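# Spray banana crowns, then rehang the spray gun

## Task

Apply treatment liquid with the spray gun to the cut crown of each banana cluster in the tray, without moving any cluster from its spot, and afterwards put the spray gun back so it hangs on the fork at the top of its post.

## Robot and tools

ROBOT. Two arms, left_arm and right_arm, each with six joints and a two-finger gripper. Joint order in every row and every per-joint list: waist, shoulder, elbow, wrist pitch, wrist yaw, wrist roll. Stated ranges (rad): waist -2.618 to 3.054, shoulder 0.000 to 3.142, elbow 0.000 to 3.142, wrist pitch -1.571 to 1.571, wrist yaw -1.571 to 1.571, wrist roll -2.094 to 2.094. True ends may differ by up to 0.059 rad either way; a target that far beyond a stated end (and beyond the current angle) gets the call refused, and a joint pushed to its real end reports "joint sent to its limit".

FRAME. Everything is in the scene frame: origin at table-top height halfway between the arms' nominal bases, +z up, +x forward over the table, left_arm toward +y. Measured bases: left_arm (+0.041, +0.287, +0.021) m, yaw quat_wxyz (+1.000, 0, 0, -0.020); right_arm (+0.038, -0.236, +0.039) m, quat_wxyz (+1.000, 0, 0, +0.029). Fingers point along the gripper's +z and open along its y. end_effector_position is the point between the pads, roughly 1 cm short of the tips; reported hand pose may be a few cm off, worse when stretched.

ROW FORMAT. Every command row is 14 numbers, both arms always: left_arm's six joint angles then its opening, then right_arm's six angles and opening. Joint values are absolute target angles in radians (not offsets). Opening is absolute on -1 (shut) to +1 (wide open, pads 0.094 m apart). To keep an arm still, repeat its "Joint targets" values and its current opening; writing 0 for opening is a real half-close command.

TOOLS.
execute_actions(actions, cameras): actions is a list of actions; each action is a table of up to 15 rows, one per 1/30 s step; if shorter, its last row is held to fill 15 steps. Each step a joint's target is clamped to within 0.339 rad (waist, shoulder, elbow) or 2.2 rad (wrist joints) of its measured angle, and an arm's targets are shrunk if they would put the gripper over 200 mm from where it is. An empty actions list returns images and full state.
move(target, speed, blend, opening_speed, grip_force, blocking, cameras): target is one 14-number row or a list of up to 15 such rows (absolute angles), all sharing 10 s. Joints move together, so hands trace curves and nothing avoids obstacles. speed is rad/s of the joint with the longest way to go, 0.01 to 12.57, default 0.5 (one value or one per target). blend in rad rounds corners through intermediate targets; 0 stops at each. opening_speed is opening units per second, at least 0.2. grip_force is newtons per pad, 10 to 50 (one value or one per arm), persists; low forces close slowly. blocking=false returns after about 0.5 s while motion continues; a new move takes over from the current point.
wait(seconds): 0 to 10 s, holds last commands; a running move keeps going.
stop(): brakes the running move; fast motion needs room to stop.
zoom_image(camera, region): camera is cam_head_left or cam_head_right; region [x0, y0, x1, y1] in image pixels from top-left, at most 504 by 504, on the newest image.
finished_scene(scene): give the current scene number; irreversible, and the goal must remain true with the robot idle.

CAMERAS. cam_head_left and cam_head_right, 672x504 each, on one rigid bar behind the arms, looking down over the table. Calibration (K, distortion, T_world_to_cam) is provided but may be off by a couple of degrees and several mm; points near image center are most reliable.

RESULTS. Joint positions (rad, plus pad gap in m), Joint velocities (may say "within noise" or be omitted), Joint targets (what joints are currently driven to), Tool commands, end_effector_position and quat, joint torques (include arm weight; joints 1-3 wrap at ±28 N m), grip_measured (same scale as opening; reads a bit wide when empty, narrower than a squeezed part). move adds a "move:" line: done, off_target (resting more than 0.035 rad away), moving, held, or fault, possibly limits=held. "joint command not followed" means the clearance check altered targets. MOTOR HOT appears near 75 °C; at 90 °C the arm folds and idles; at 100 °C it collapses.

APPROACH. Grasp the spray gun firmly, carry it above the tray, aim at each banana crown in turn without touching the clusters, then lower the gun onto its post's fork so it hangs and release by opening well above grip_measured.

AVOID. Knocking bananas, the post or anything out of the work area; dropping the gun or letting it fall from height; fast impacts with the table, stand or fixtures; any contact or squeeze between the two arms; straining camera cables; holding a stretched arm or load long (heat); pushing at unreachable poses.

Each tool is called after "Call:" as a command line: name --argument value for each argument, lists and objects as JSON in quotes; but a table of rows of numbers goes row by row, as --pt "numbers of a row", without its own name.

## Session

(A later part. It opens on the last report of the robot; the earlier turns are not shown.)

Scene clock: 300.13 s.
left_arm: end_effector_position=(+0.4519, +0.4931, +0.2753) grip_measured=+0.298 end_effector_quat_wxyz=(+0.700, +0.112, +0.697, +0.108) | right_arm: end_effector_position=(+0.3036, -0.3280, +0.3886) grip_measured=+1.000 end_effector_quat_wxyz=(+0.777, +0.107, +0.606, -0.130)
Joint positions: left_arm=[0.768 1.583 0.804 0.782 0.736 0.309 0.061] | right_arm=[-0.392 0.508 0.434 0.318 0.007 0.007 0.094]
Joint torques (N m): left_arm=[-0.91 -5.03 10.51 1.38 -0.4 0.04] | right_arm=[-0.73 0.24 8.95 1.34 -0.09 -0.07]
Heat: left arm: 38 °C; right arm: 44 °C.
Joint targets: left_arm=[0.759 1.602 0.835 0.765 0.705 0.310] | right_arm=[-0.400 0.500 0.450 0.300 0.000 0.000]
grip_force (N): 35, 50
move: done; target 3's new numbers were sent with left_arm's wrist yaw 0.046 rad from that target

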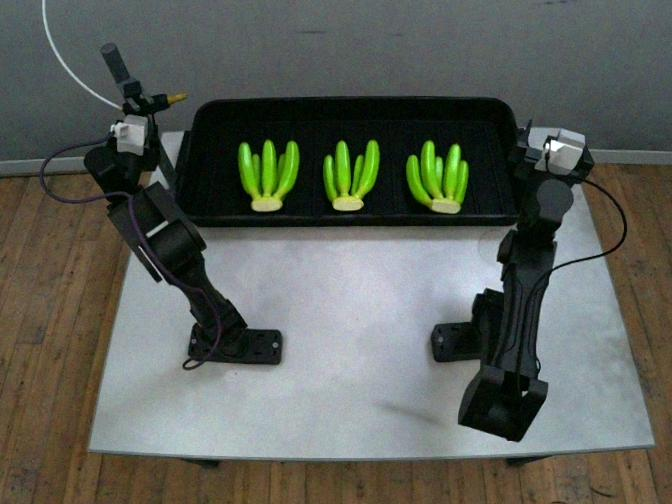

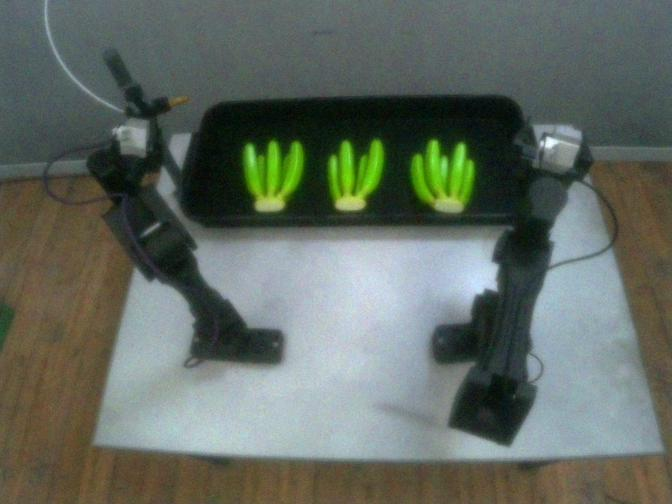

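Call:
move --pt "0.759 1.602 0.835 0.765 0.705 0.31 1 -0.4 0.5 0.45 0.3 0 0 1" --pt "0.87 1.44 0.725 0.741 0.82 0.31 1 -0.4 0.5 0.45 0.3 0 0 1" --pt "0.988 1.338 0.61 0.719 0.94 0.31 1 -0.4 0.5 0.45 0.3 0 0 1" --pt "0.615 1.05 0.475 0.584 0.165 0.31 1 -0.4 0.5 0.45 0.3 0 0 1" --pt "0.578 1.305 0.614 0.698 0.12 0.31 1 -0.4 0.5 0.45 0.3 0 0 1" --speed '[0.4,0.4,0.4,0.8,0.4]' --blend '[0,0.05,0.05,0.05,0]' --cameras '["cam_head_left","cam_head_right"]'

Call:
zoom_image --camera "cam_head_left" --region '[75, 55, 195, 175]'

Call:
zoom_image --camera "cam_head_right" --region '[75, 55, 195, 175]'

Scene clock: 328.30 s.
left_arm: end_effector_position=(+0.4138, +0.4858, +0.2708) grip_measured=+0.998 end_effector_quat_wxyz=(+0.651, -0.038, +0.718, +0.242) | right_arm: end_effector_position=(+0.3036, -0.3280, +0.3886) grip_measured=+1.000 end_effector_quat_wxyz=(+0.777, +0.107, +0.606, -0.130)
Joint positions: left_arm=[0.585 1.296 0.584 0.677 0.137 0.309 0.094] | right_arm=[-0.392 0.508 0.434 0.318 0.007 0.007 0.094]
Joint torques (N m): left_arm=[-0.73 -3.62 10.84 1.92 -0.21 0.06] | right_arm=[-0.77 0.21 8.85 1.3 -0.08 -0.05]
Heat: left arm: 40 °C; right arm: 45 °C.
Joint targets: left_arm=[0.578 1.305 0.614 0.698 0.120 0.310] | right_arm=[-0.400 0.500 0.450 0.300 0.000 0.000]
grip_force (N): 35, 50
move: done

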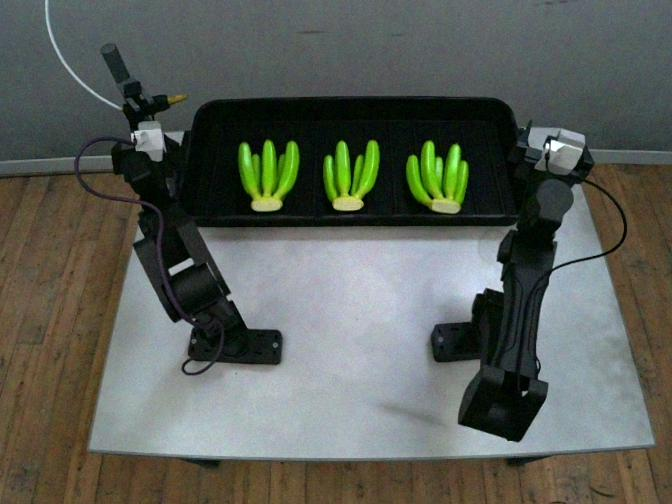

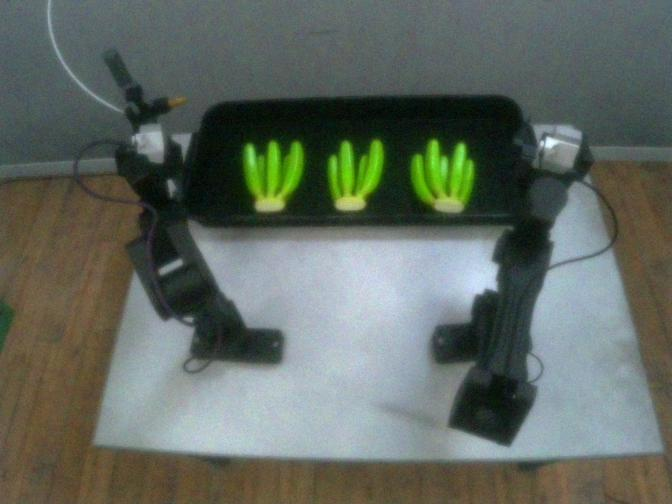

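Scaled by 4.200 from the camera's 672x504 image, which has a finer 960x720 frame.

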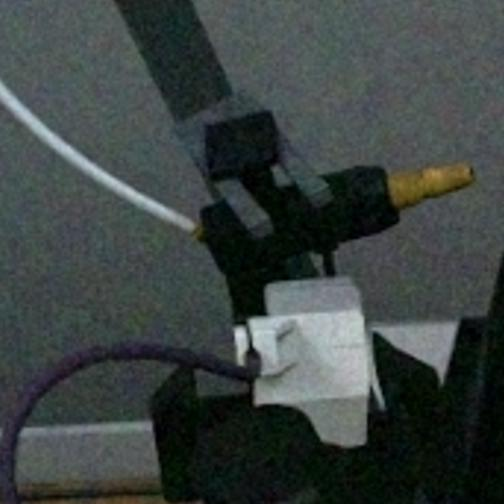

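Scaled by 4.200 from the camera's 672x504 image, which has a finer 960x720 frame.

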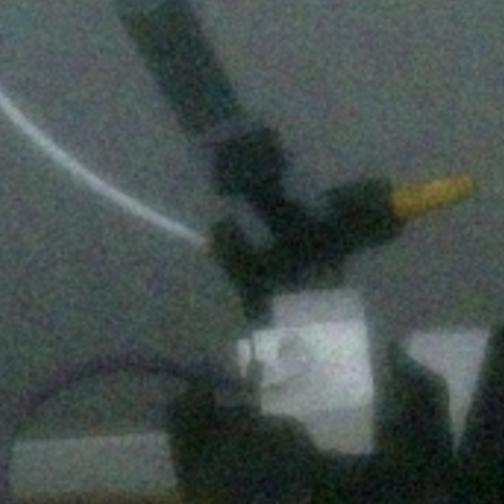

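Call:
move --pt "0.552 1.47 0.755 0.755 0.105 0.31 1 -0.4 0.5 0.45 0.3 0 0 1" --pt "0.552 1.47 0.755 0.755 0.105 0.31 -0.85 -0.4 0.5 0.45 0.3 0 0 1" --speed 0.25 --opening_speed 0.45 --cameras '["cam_head_left","cam_head_right"]'

Call:
zoom_image --camera "cam_head_left" --region '[75, 55, 195, 175]'

Call:
zoom_image --camera "cam_head_right" --region '[75, 55, 195, 175]'

Scene clock: 344.00 s.
left_arm: end_effector_position=(+0.4534, +0.4921, +0.2861) grip_measured=-0.235 end_effector_quat_wxyz=(+0.676, -0.035, +0.702, +0.224) | right_arm: end_effector_position=(+0.3036, -0.3280, +0.3886) grip_measured=+1.000 end_effector_quat_wxyz=(+0.777, +0.107, +0.606, -0.130)
Joint positions: left_arm=[0.556 1.453 0.721 0.745 0.147 0.268 0.036] | right_arm=[-0.392 0.508 0.434 0.318 0.007 0.007 0.094]
Joint torques (N m): left_arm=[-0.42 -4.25 11.33 1.79 -0.53 0.48] | right_arm=[-0.65 0.23 8.99 1.39 -0.11 -0.02]
Heat: left arm: 41 °C; right arm: 45 °C.
Joint targets: left_arm=[0.552 1.470 0.755 0.755 0.105 0.310] | right_arm=[-0.400 0.500 0.450 0.300 0.000 0.000]
grip_force (N): 35, 50
move: off_target (left_arm); left_arm: the wrist yaw is farthest, 0.042 rad from its target

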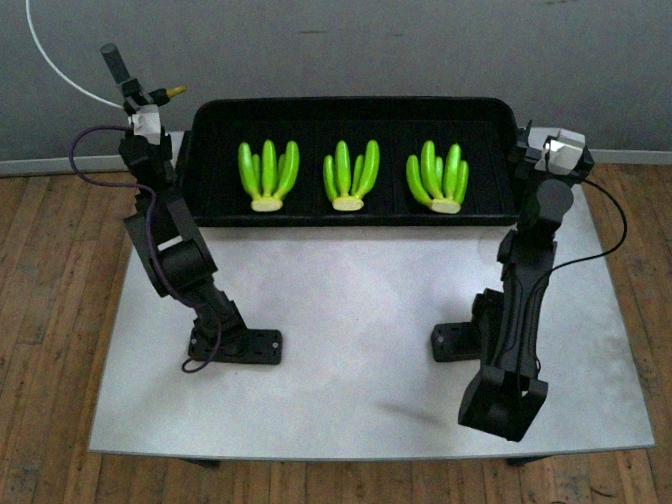

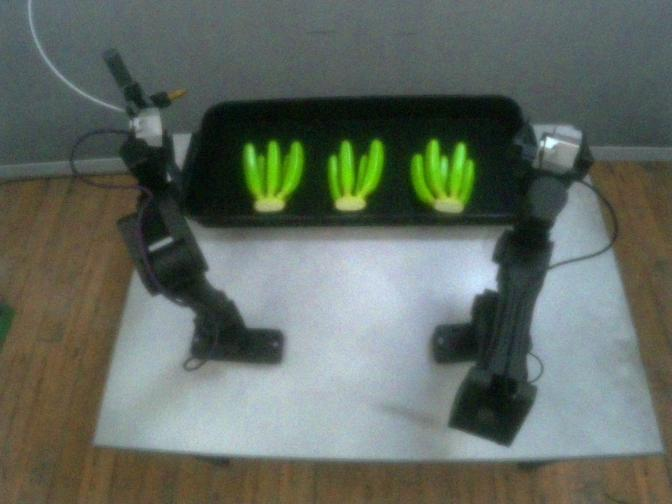

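Scaled by 4.200 from the camera's 672x504 image, which has a finer 960x720 frame.

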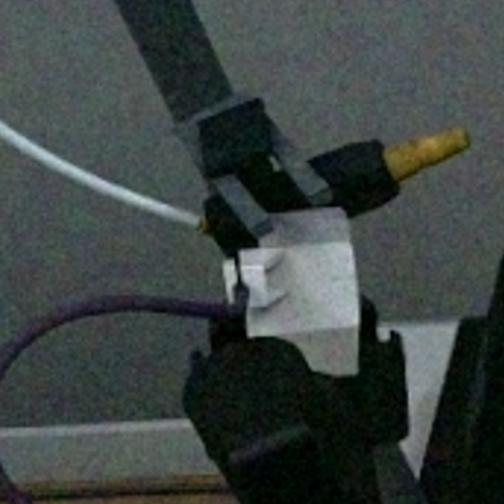

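Scaled by 4.200 from the camera's 672x504 image, which has a finer 960x720 frame.

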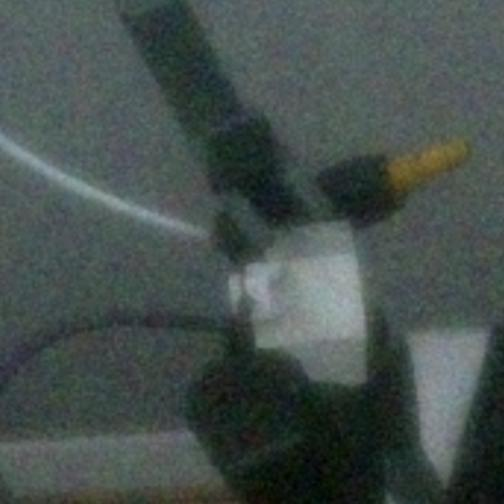

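Call:
move --pt "0.552 1.47 0.755 0.755 0.105 0.10 -0.85 -0.4 0.5 0.45 0.3 0 0 1" --pt "0.552 1.42 0.825 0.645 0.105 0.10 -0.85 -0.4 0.5 0.45 0.3 0 0 1" --speed 0.25 --grip_force '[45,50]' --cameras '["cam_head_left","cam_head_right"]'

Call:
zoom_image --camera "cam_head_left" --region '[75, 55, 195, 175]'

Call:
zoom_image --camera "cam_head_right" --region '[75, 55, 195, 175]'

Scene clock: 355.20 s.
left_arm: end_effector_position=(+0.4503, +0.4901, +0.2848) grip_measured=-0.281 end_effector_quat_wxyz=(+0.672, -0.064, +0.712, +0.192) | right_arm: end_effector_position=(+0.3036, -0.3280, +0.3886) grip_measured=+1.000 end_effector_quat_wxyz=(+0.777, +0.107, +0.606, -0.130)
Joint positions: left_arm=[0.556 1.422 0.729 0.669 0.148 0.193 0.034] | right_arm=[-0.392 0.508 0.434 0.318 0.007 0.007 0.094]
Joint torques (N m): left_arm=[-0.31 -5.68 17.58 1.47 -0.5 -0.94] | right_arm=[-0.72 0.17 8.83 1.33 -0.1 -0.09]
Heat: left arm: 41 °C; right arm: 45 °C.
Joint targets: left_arm=[0.552 1.420 0.825 0.645 0.105 0.100] | right_arm=[-0.400 0.500 0.450 0.300 0.000 0.000]
grip_force (N): 45, 50
move: off_target (left_arm); left_arm: the elbow is farthest, 0.096 rad from its target

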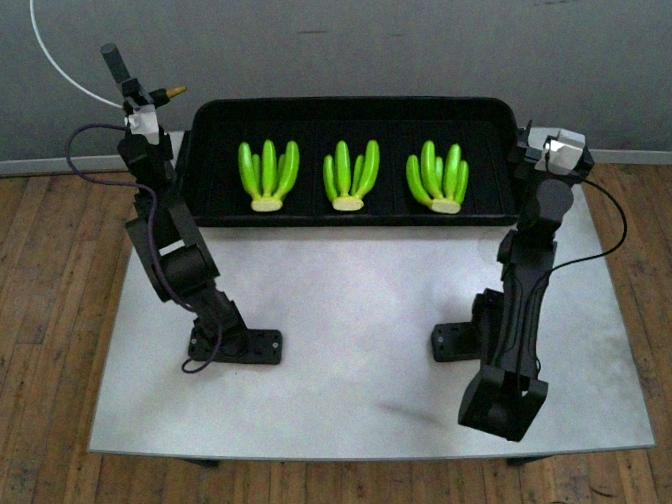

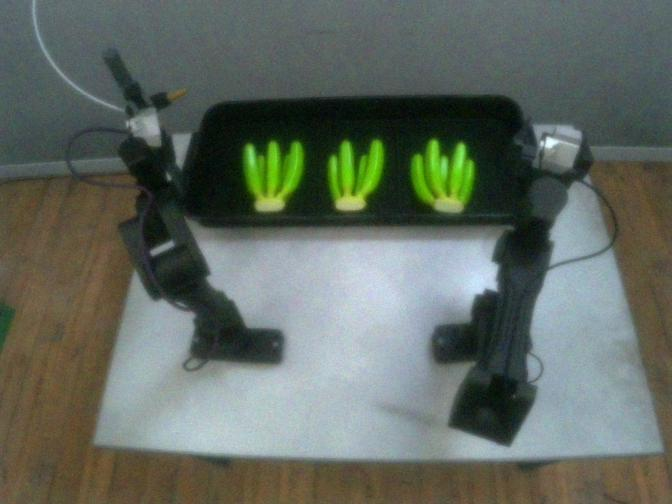

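Scaled by 4.200 from the camera's 672x504 image, which has a finer 960x720 frame.

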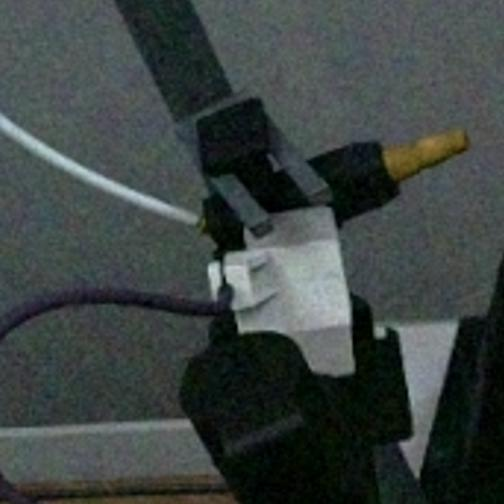

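Scaled by 4.200 from the camera's 672x504 image, which has a finer 960x720 frame.

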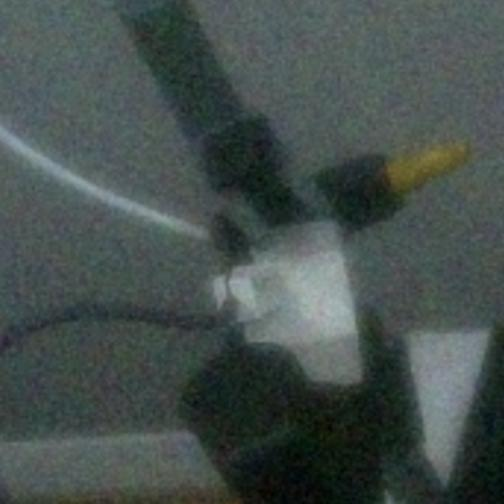

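Call:
move --pt "0.556 1.445 0.755 0.70 0.13 0.19 -0.9 -0.4 0.5 0.45 0.3 0 0 1" --pt "0.570 1.275 0.62 0.681 0.155 0.19 -0.9 -0.4 0.5 0.45 0.3 0 0 1" --pt "0.581 1.08 0.50 0.595 0.165 0.19 -0.9 -0.4 0.5 0.45 0.3 0 0 1" --speed 0.2 --grip_force 50 --blend '[0,0.03,0]' --cameras '["cam_head_left","cam_head_right"]'

Call:
zoom_image --camera "cam_head_left" --region '[75, 55, 195, 175]'

Call:
zoom_image --camera "cam_head_right" --region '[75, 55, 195, 175]'

Scene clock: 388.60 s.
left_arm: end_effector_position=(+0.3899, +0.4546, +0.2835) grip_measured=-0.288 end_effector_quat_wxyz=(+0.672, -0.050, +0.713, +0.194) | right_arm: end_effector_position=(+0.3036, -0.3280, +0.3886) grip_measured=+1.000 end_effector_quat_wxyz=(+0.777, +0.107, +0.606, -0.130)
Joint positions: left_arm=[0.567 1.105 0.512 0.571 0.176 0.214 0.033] | right_arm=[-0.392 0.508 0.434 0.318 0.007 0.007 0.094]
Joint torques (N m): left_arm=[1.4 -5 7.01 1.95 -0.13 -0.2] | right_arm=[-0.69 0.09 8.91 1.35 -0.13 -0.12]
Motor temperatures (°C): left_arm=[27 32 43 41 27 27 28] | right_arm=[28 27 45 41 29 24 29]
Heat: left arm: 43 °C; right arm: 45 °C.
Joint targets: left_arm=[0.581 1.080 0.500 0.595 0.165 0.190] | right_arm=[-0.400 0.500 0.450 0.300 0.000 0.000]
move: done

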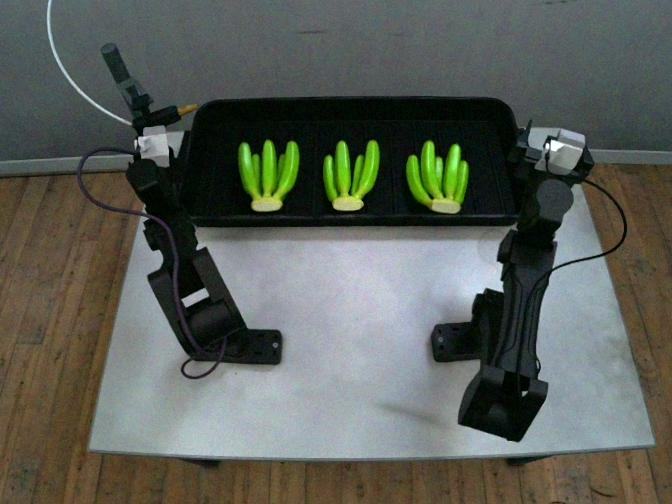

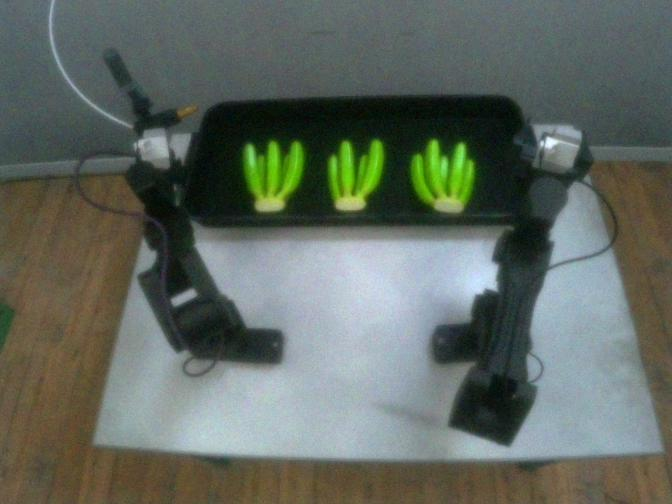

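Scaled by 4.200 from the camera's 672x504 image, which has a finer 960x720 frame.

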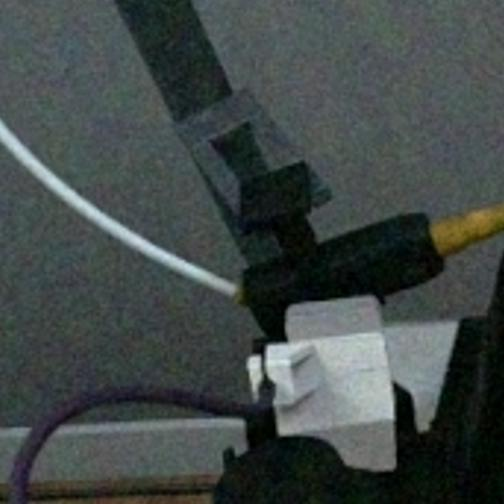

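Scaled by 4.200 from the camera's 672x504 image, which has a finer 960x720 frame.

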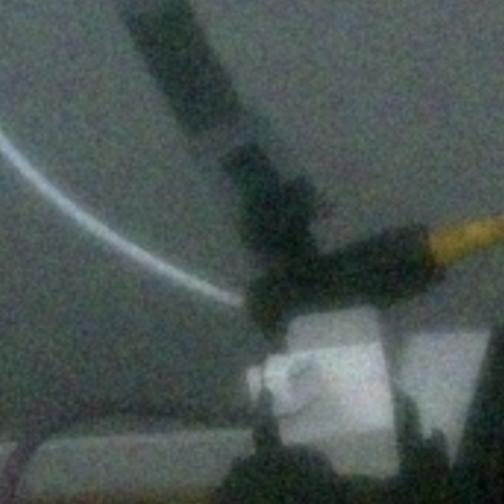

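Call:
move --pt "0.551 0.76 0.39 0.387 0.125 0.21 -0.9 -0.4 0.5 0.45 0.3 0 0 1" --pt "0.604 1.14 0.60 0.565 0.56 1.48 -0.9 -0.4 0.5 0.45 0.3 0 0 1" --pt "0.604 1.387 0.375 1.03 0.56 1.48 -0.9 -0.4 0.5 0.45 0.3 0 0 1" --speed '[0.3,0.5,0.4]' --blend '[0.03,0.03,0]' --cameras '["cam_head_left","cam_head_right"]'

Call:
zoom_image --camera "cam_head_left" --region '[130, 80, 330, 280]'

Call:
zoom_image --camera "cam_head_right" --region '[130, 80, 330, 280]'

Scene clock: 420.07 s.
left_arm: end_effector_position=(+0.4104, +0.4103, +0.2202) grip_measured=-0.288 end_effector_quat_wxyz=(+0.508, +0.479, +0.529, +0.483) | right_arm: end_effector_position=(+0.3036, -0.3280, +0.3886) grip_measured=+1.000 end_effector_quat_wxyz=(+0.777, +0.107, +0.606, -0.130)
Joint positions: left_arm=[0.597 1.384 0.381 0.981 0.534 1.508 0.033] | right_arm=[-0.392 0.508 0.434 0.318 0.007 0.007 0.094]
Joint torques (N m): left_arm=[0.73 -3.82 6.27 2.1 0.33 -0.25] | right_arm=[-0.83 0.34 8.99 1.33 -0.1 -0.08]
Motor temperatures (°C): left_arm=[27 32 35 42 27 27 28] | right_arm=[28 26 46 41 29 24 29]
Heat: left arm: 42 °C; right arm: 46 °C.
Joint targets: left_arm=[0.604 1.387 0.375 1.030 0.560 1.480] | right_arm=[-0.400 0.500 0.450 0.300 0.000 0.000]
move: off_target (left_arm); left_arm: the wrist pitch is farthest, 0.049 rad from its target

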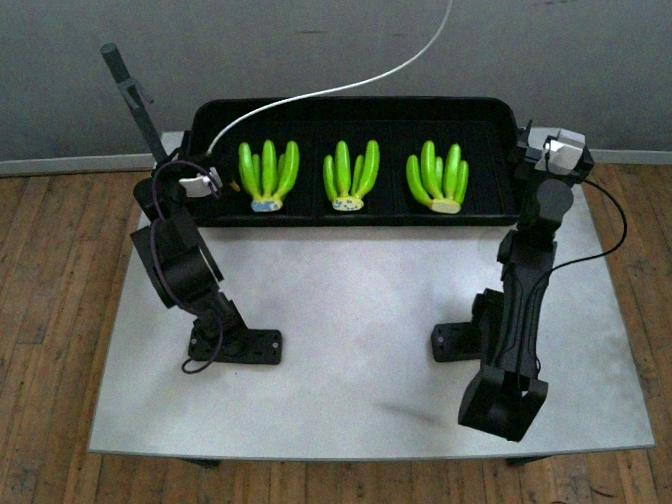

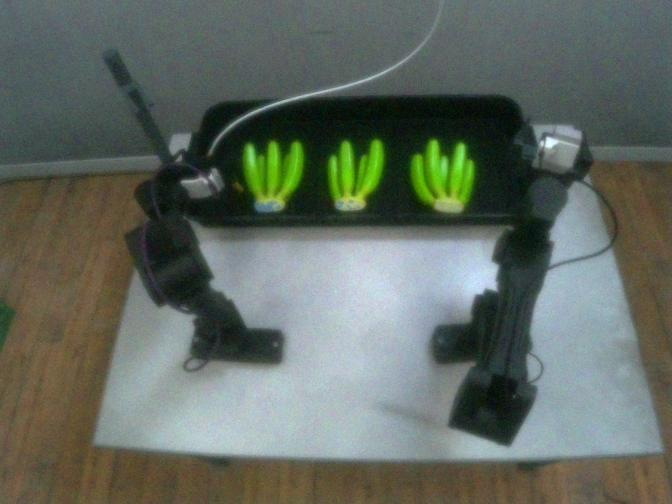

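Scaled by 2.520 from the camera's 672x504 image, which has a finer 960x720 frame.

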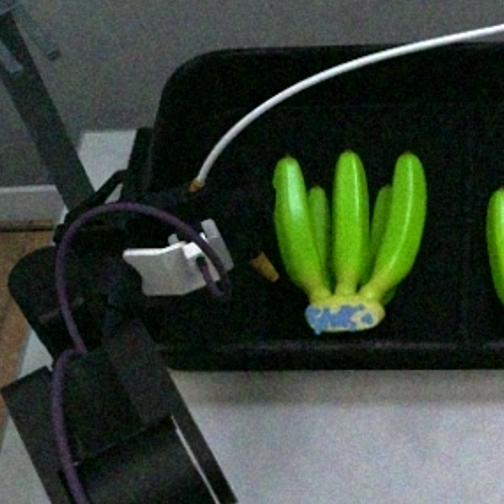

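Scaled by 2.520 from the camera's 672x504 image, which has a finer 960x720 frame.

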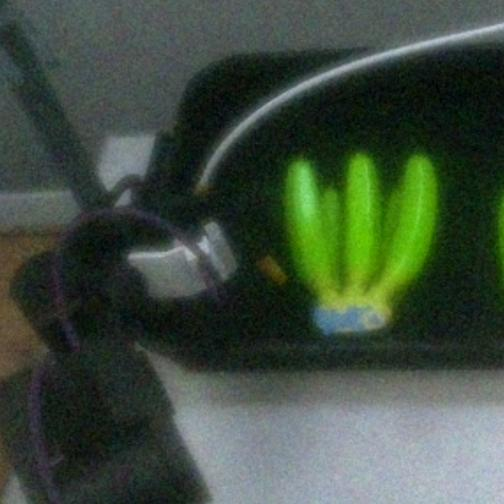

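Call:
move --pt "0.418 1.29 0.31 1.03 0.37 1.48 -0.9 -0.4 0.5 0.45 0.3 0 0 1" --pt "-0.309 1.29 0.31 1.03 -0.36 1.48 -0.9 -0.4 0.5 0.45 0.3 0 0 1" --pt "-0.564 1.415 0.39 1.07 -0.62 1.48 -0.9 -0.4 0.5 0.45 0.3 0 0 1" --speed '[0.12,0.25,0.15]' --blend '[0.02,0.02,0]' --cameras '["cam_head_left"]'

Call:
zoom_image --camera "cam_head_left" --region '[210, 80, 490, 280]'

Scene clock: 455.03 s.
left_arm: end_effector_position=(+0.4039, +0.1669, +0.2004) grip_measured=-0.288 end_effector_quat_wxyz=(+0.485, +0.505, +0.524, +0.485) | right_arm: end_effector_position=(+0.3036, -0.3280, +0.3886) grip_measured=+1.000 end_effector_quat_wxyz=(+0.777, +0.107, +0.606, -0.130)
Joint positions: left_arm=[-0.558 1.412 0.352 0.987 -0.613 1.511 0.033] | right_arm=[-0.392 0.508 0.434 0.318 0.007 0.007 0.094]
Joint torques (N m): left_arm=[-0.69 -3.89 10.5 2.42 -0.14 -0.28] | right_arm=[-0.62 0.2 8.9 1.37 -0.12 -0.04]
Heat: left arm: 44 °C; right arm: 46 °C.
Joint targets: left_arm=[-0.564 1.415 0.390 1.070 -0.620 1.480] | right_arm=[-0.400 0.500 0.450 0.300 0.000 0.000]
move: off_target (left_arm); left_arm: the wrist pitch is farthest, 0.083 rad from its target
Images, in order (width x height): cam_head_left 672x504.

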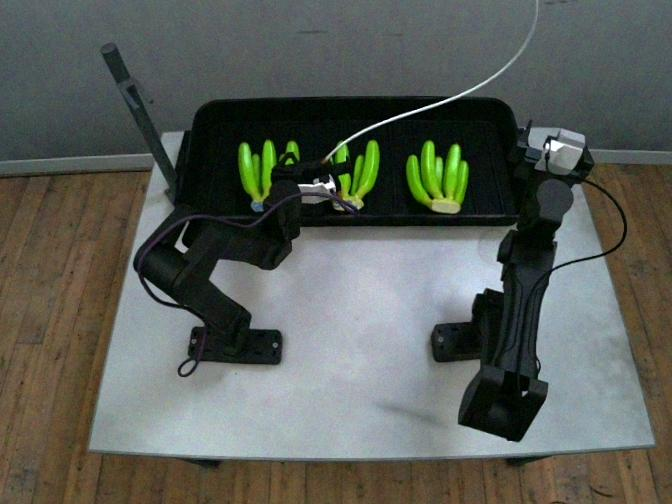

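Scaled by 1.800 from the camera's 672x504 image, which has a finer 960x720 frame.

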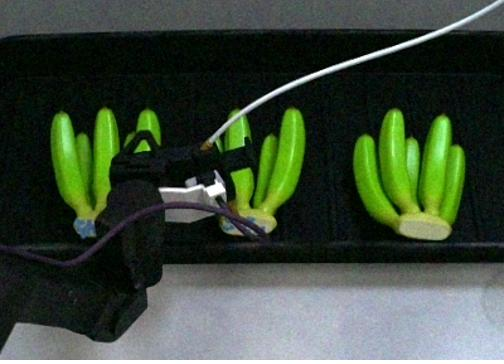

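Call:
move --pt "-0.62 1.47 0.48 1.09 -0.66 1.48 -0.9 -0.4 0.5 0.45 0.3 0 0 1" --pt "-0.938 1.79 0.80 1.08 -0.98 1.48 -0.9 -0.4 0.5 0.45 0.3 0 0 1" --pt "-1.064 1.995 1.094 1.0 -1.11 1.48 -0.9 -0.4 0.5 0.45 0.3 0 0 1" --speed '[0.1,0.2,0.12]' --blend '[0.02,0.02,0]' --cameras '["cam_head_left"]'

Call:
zoom_image --camera "cam_head_left" --region '[210, 80, 490, 280]'

Scene clock: 469.27 s.
left_arm: end_effector_position=(+0.4004, -0.0605, +0.2251) grip_measured=-0.288 end_effector_quat_wxyz=(+0.522, +0.476, +0.517, +0.482) | right_arm: end_effector_position=(+0.3036, -0.3280, +0.3886) grip_measured=+1.000 end_effector_quat_wxyz=(+0.777, +0.107, +0.606, -0.130)
Joint positions: left_arm=[-1.058 1.984 1.055 0.952 -1.099 1.511 0.033] | right_arm=[-0.392 0.508 0.434 0.318 0.007 0.007 0.094]
Joint torques (N m): left_arm=[-0.58 -8.59 10.73 1.83 -0.12 -0.3] | right_arm=[-0.44 -0.01 8.98 1.34 -0.07 -0.07]
Heat: left arm: 46 °C; right arm: 46 °C.
Joint targets: left_arm=[-1.064 1.995 1.094 1.000 -1.110 1.480] | right_arm=[-0.400 0.500 0.450 0.300 0.000 0.000]
move: off_target (left_arm); left_arm: the wrist pitch is farthest, 0.048 rad from its target
Images, in order (width x height): cam_head_left 672x504.

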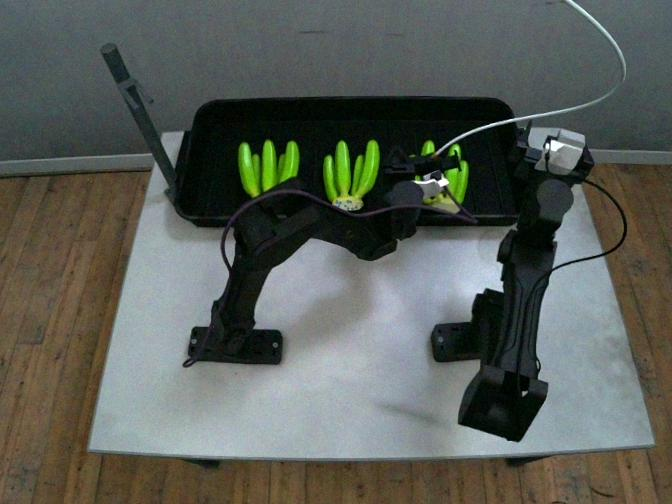

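Scaled by 1.800 from the camera's 672x504 image, which has a finer 960x720 frame.

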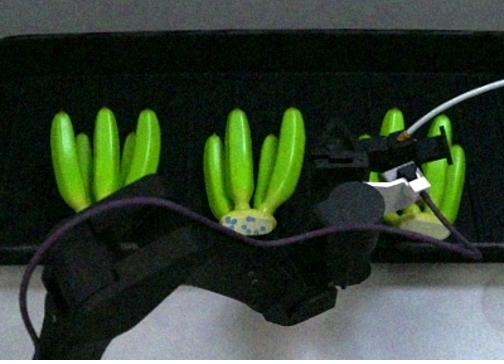

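Call:
move --target '[-1.213,2.02,1.12,0.97,-1.253,1.4,-0.9,-0.4,0.5,0.45,0.3,0,0,1]' --speed 0.1 --cameras '["cam_head_left","cam_head_right"]'

Call:
zoom_image --camera "cam_head_left" --region '[320, 120, 520, 280]'

Call:
zoom_image --camera "cam_head_right" --region '[320, 120, 520, 280]'

Scene clock: 510.20 s.
left_arm: end_effector_position=(+0.3481, -0.0910, +0.2188) grip_measured=-0.288 end_effector_quat_wxyz=(+0.532, +0.470, +0.529, +0.465) | right_arm: end_effector_position=(+0.3036, -0.3280, +0.3886) grip_measured=+1.000 end_effector_quat_wxyz=(+0.777, +0.107, +0.606, -0.130)
Joint positions: left_arm=[-1.209 2.008 1.081 0.925 -1.24 1.442 0.033] | right_arm=[-0.392 0.508 0.434 0.318 0.007 0.007 0.094]
Joint torques (N m): left_arm=[-0.47 -8.65 10.62 1.72 -0.15 -0.37] | right_arm=[-0.69 0.01 8.92 1.35 -0.14 -0.06]
Heat: left arm: 43 °C; right arm: 47 °C.
Joint targets: left_arm=[-1.213 2.020 1.120 0.970 -1.253 1.400] | right_arm=[-0.400 0.500 0.450 0.300 0.000 0.000]
move: off_target (left_arm); left_arm: the wrist pitch is farthest, 0.045 rad from its target

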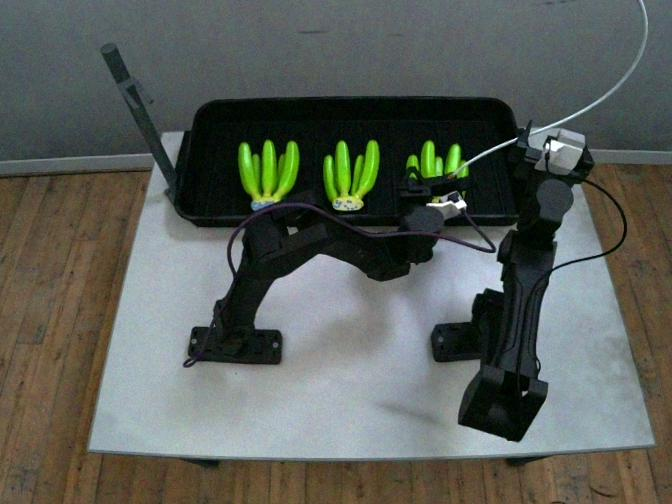

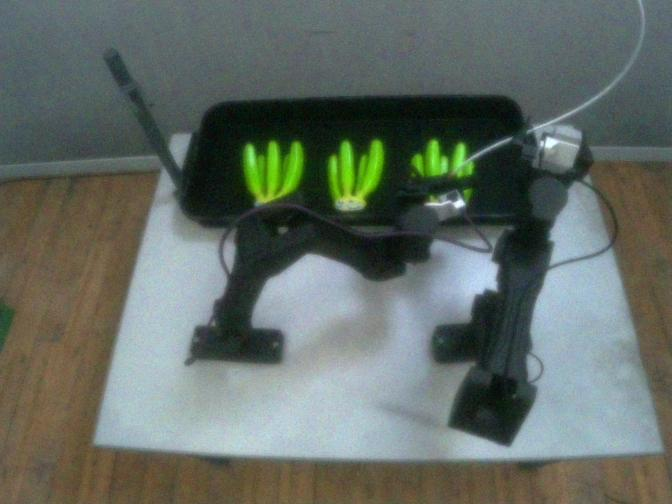

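Scaled by 2.520 from the camera's 672x504 image, which has a finer 960x720 frame.

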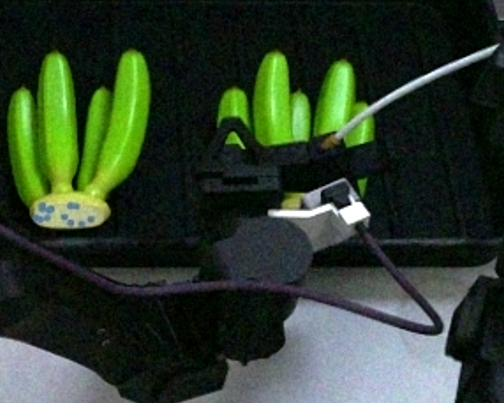

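Scaled by 2.520 from the camera's 672x504 image, which has a finer 960x720 frame.

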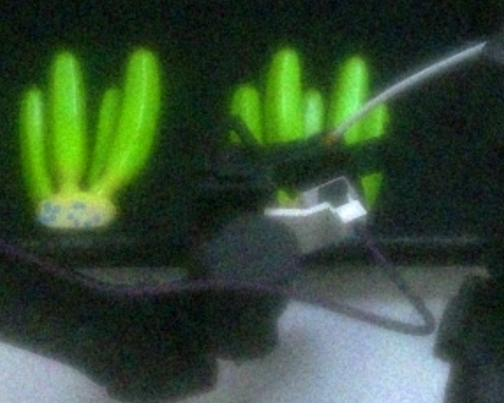

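Call:
move --target '[-0.85,1.8,1.0,0.85,-0.85,1.4,-0.9,-0.4,0.5,0.45,0.3,0,0,1]' --speed 0.4 --cameras '["cam_head_left"]'

Call:
zoom_image --camera "cam_head_left" --region '[320, 120, 520, 280]'

Scene clock: 523.17 s.
left_arm: end_effector_position=(+0.4560, -0.0029, +0.2449) grip_measured=-0.288 end_effector_quat_wxyz=(+0.523, +0.484, +0.527, +0.464) | right_arm: end_effector_position=(+0.3036, -0.3280, +0.3886) grip_measured=+1.000 end_effector_quat_wxyz=(+0.777, +0.107, +0.606, -0.130)
Joint positions: left_arm=[-0.847 1.846 1.007 0.802 -0.868 1.441 0.033] | right_arm=[-0.392 0.508 0.434 0.318 0.007 0.007 0.094]
Joint torques (N m): left_arm=[-0.4 -12.67 6.68 1.99 0.18 -0.37] | right_arm=[-0.72 0.27 8.95 1.34 -0.09 -0.07]
Motor temperatures (°C): left_arm=[27 37 36 43 26 27 29] | right_arm=[27 26 47 41 29 24 29]
Heat: left arm: 43 °C; right arm: 47 °C.
Joint targets: left_arm=[-0.850 1.800 1.000 0.850 -0.850 1.400] | right_arm=[-0.400 0.500 0.450 0.300 0.000 0.000]
move: off_target (left_arm); left_arm: the wrist pitch is farthest, 0.048 rad from its target
Images, in order (width x height): cam_head_left 672x504.

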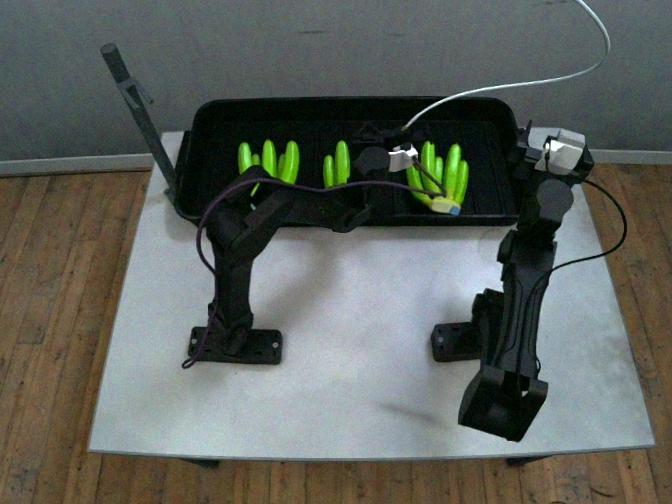

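Scaled by 2.520 from the camera's 672x504 image, which has a finer 960x720 frame.

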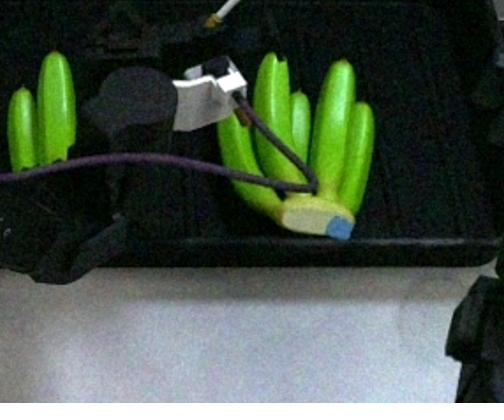

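Call:
move --pt "-1.112 1.867 0.894 1.044 -1.152 1.4 -0.9 -0.4 0.5 0.45 0.3 0 0 1" --pt "-1.169 2.02 1.12 0.97 -1.209 1.4 -0.9 -0.4 0.5 0.45 0.3 0 0 1" --speed '[0.2,0.06]'

Call:
move --pt "-0.739 1.389 0.386 1.074 -0.779 1.4 -0.9 -0.4 0.5 0.45 0.3 0 0 1" --pt "-0.474 1.166 0.258 0.979 -0.514 1.4 -0.9 -0.4 0.5 0.45 0.3 0 0 1" --speed '[0.4,0.06]' --blend '[0.03,0]' --cameras '["cam_head_left"]'

Call:
zoom_image --camera "cam_head_left" --region '[210, 80, 490, 280]'

Scene clock: 548.00 s.
left_arm: end_effector_position=(+0.3658, -0.0837, +0.2193) grip_measured=-0.288 end_effector_quat_wxyz=(+0.532, +0.467, +0.531, +0.465) | right_arm: end_effector_position=(+0.3036, -0.3280, +0.3885) grip_measured=+1.000 end_effector_quat_wxyz=(+0.777, +0.107, +0.607, -0.130)
Joint positions: left_arm=[-1.161 2.008 1.081 0.927 -1.198 1.44 0.033] | right_arm=[-0.392 0.508 0.434 0.317 0.007 0.007 0.094]
Joint torques (N m): left_arm=[-0.69 -8.65 10.62 1.72 -0.19 -0.36] | right_arm=[-0.66 0.24 8.88 1.36 -0.11 -0.06]
Heat: left arm: 44 °C; right arm: 47 °C.
Joint targets: left_arm=[-1.169 2.020 1.120 0.970 -1.209 1.400] | right_arm=[-0.400 0.500 0.450 0.300 0.000 0.000]
move: off_target (left_arm); left_arm: the wrist pitch is farthest, 0.043 rad from its target

Scene clock: 554.77 s.
left_arm: end_effector_position=(+0.3847, +0.1974, +0.2236) grip_measured=-0.288 end_effector_quat_wxyz=(+0.526, +0.464, +0.536, +0.470) | right_arm: end_effector_position=(+0.3036, -0.3280, +0.3885) grip_measured=+1.000 end_effector_quat_wxyz=(+0.777, +0.107, +0.607, -0.130)
Joint positions: left_arm=[-0.481 1.195 0.264 0.926 -0.537 1.44 0.033] | right_arm=[-0.392 0.508 0.434 0.317 0.007 0.007 0.094]
Joint torques (N m): left_arm=[0.69 -5.15 6.53 2.16 0.23 -0.37] | right_arm=[-0.64 0.1 8.81 1.34 -0.12 -0.06]
Heat: left arm: 45 °C; right arm: 47 °C.
Joint targets: left_arm=[-0.474 1.166 0.258 0.979 -0.514 1.400] | right_arm=[-0.400 0.500 0.450 0.300 0.000 0.000]
move: off_target (left_arm); left_arm: the wrist pitch is farthest, 0.053 rad from its target
Images, in order (width x height): cam_head_left 672x504.

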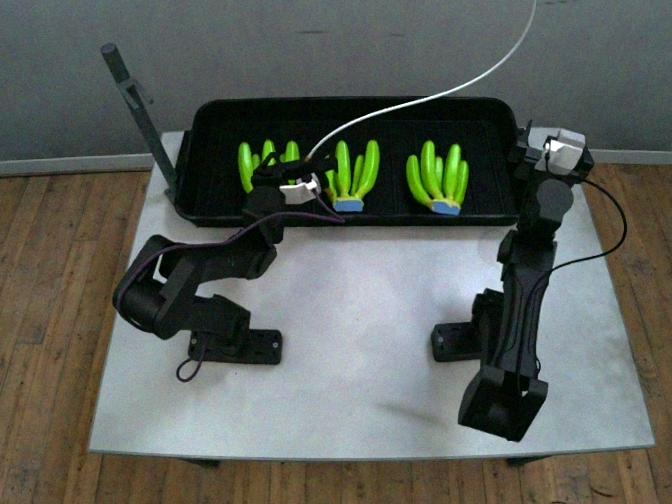

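Scaled by 1.800 from the camera's 672x504 image, which has a finer 960x720 frame.

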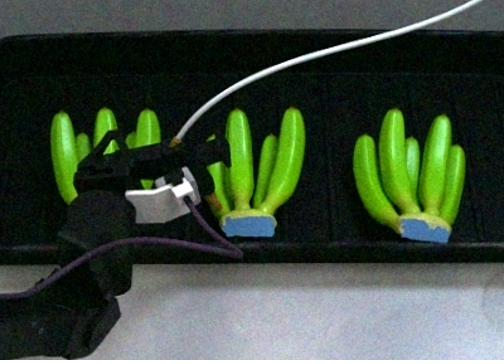

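Call:
move --pt "0.378 1.04 0.213 0.904 0.32 1.4 -0.9 -0.4 0.5 0.45 0.3 0 0 1" --pt "0.703 1.257 0.303 1.025 0.645 1.4 -0.9 -0.4 0.5 0.45 0.3 0 0 1" --speed '[0.4,0.08]' --blend '[0.03,0]' --cameras '["cam_head_left"]'

Call:
zoom_image --camera "cam_head_left" --region '[150, 80, 430, 280]'

Scene clock: 570.57 s.
left_arm: end_effector_position=(+0.3736, +0.4124, +0.2188) grip_measured=-0.288 end_effector_quat_wxyz=(+0.523, +0.456, +0.542, +0.474) | right_arm: end_effector_position=(+0.3036, -0.3280, +0.3885) grip_measured=+1.000 end_effector_quat_wxyz=(+0.777, +0.107, +0.607, -0.130)
Joint positions: left_arm=[0.696 1.253 0.268 0.98 0.619 1.438 0.033] | right_arm=[-0.392 0.508 0.434 0.317 0.007 0.007 0.094]
Joint torques (N m): left_arm=[0.64 -2.71 10.33 2.03 0.32 -0.35] | right_arm=[-0.65 0.06 8.96 1.39 -0.11 -0.06]
Heat: left arm: 46 °C; right arm: 47 °C.
Joint targets: left_arm=[0.703 1.257 0.303 1.025 0.645 1.400] | right_arm=[-0.400 0.500 0.450 0.300 0.000 0.000]
move: off_target (left_arm); left_arm: the wrist pitch is farthest, 0.045 rad from its target
Images, in order (width x height): cam_head_left 672x504.

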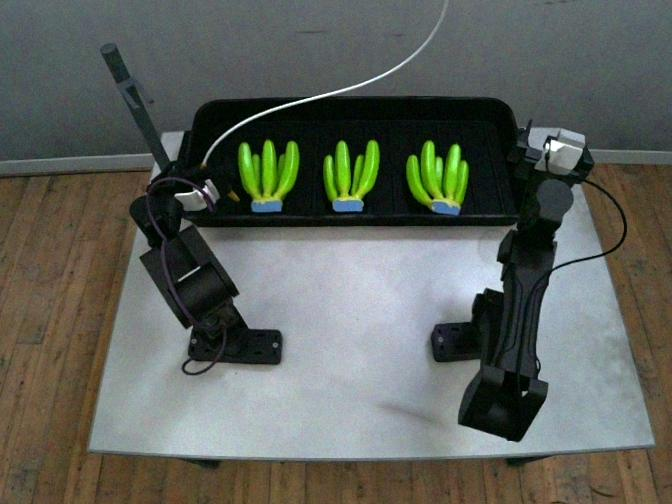

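Scaled by 1.800 from the camera's 672x504 image, which has a finer 960x720 frame.

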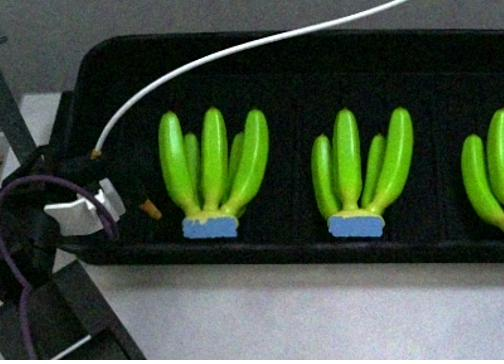

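Call:
move --pt "0.65 1.06 0.55 0.6 0.6 1.4 -0.9 -0.4 0.5 0.45 0.3 0 0 1" --pt "0.551 0.76 0.41 0.387 0.125 0.21 -0.9 -0.4 0.5 0.45 0.3 0 0 1" --speed 0.5 --blend '[0.05,0]' --cameras '["cam_head_left","cam_head_right"]'

Call:
zoom_image --camera "cam_head_left" --region '[75, 55, 195, 175]'

Call:
zoom_image --camera "cam_head_right" --region '[75, 55, 195, 175]'

Scene clock: 583.90 s.
left_arm: end_effector_position=(+0.3410, +0.4308, +0.2895) grip_measured=-0.288 end_effector_quat_wxyz=(+0.668, -0.057, +0.712, +0.207) | right_arm: end_effector_position=(+0.3036, -0.3280, +0.3885) grip_measured=+1.000 end_effector_quat_wxyz=(+0.777, +0.107, +0.607, -0.130)
Joint positions: left_arm=[0.559 0.782 0.418 0.342 0.14 0.224 0.033] | right_arm=[-0.392 0.508 0.434 0.317 0.007 0.007 0.094]
Joint torques (N m): left_arm=[-0.75 -2.65 7.76 2.18 -0.17 -0.11] | right_arm=[-0.81 0.21 8.88 1.35 -0.12 -0.06]
Heat: left arm: 45 °C; right arm: 47 °C.
Joint targets: left_arm=[0.551 0.760 0.410 0.387 0.125 0.210] | right_arm=[-0.400 0.500 0.450 0.300 0.000 0.000]
move: off_target (left_arm); left_arm: the wrist pitch is farthest, 0.045 rad from its target

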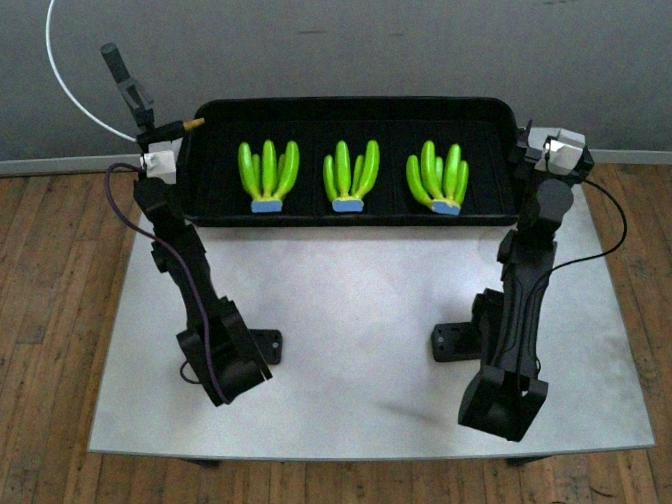

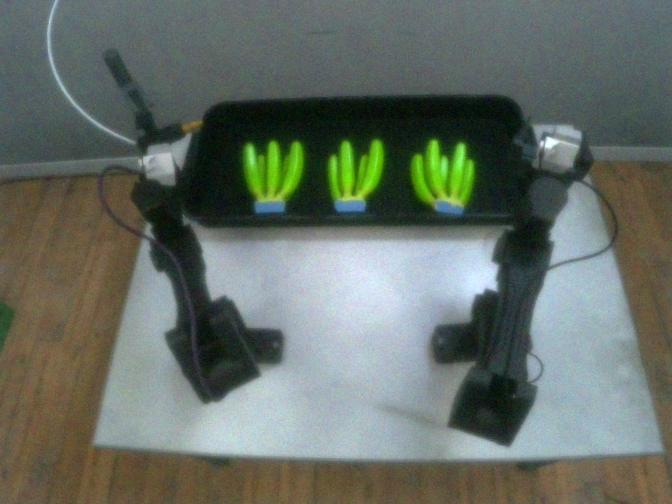

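Scaled by 4.200 from the camera's 672x504 image, which has a finer 960x720 frame.

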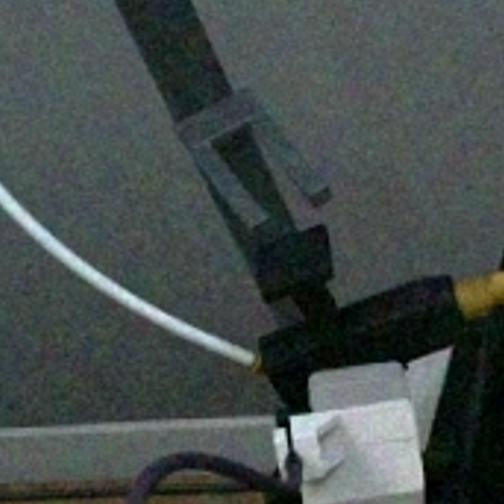

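Scaled by 4.200 from the camera's 672x504 image, which has a finer 960x720 frame.

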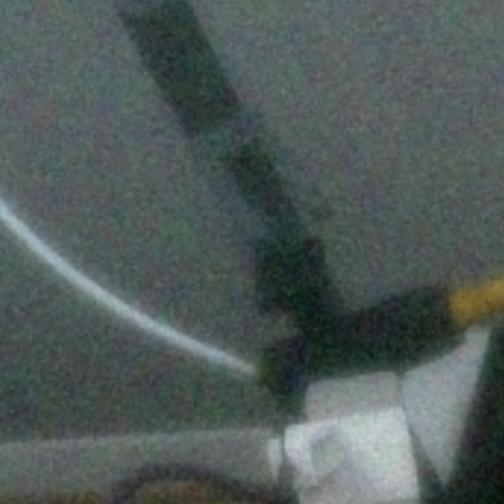

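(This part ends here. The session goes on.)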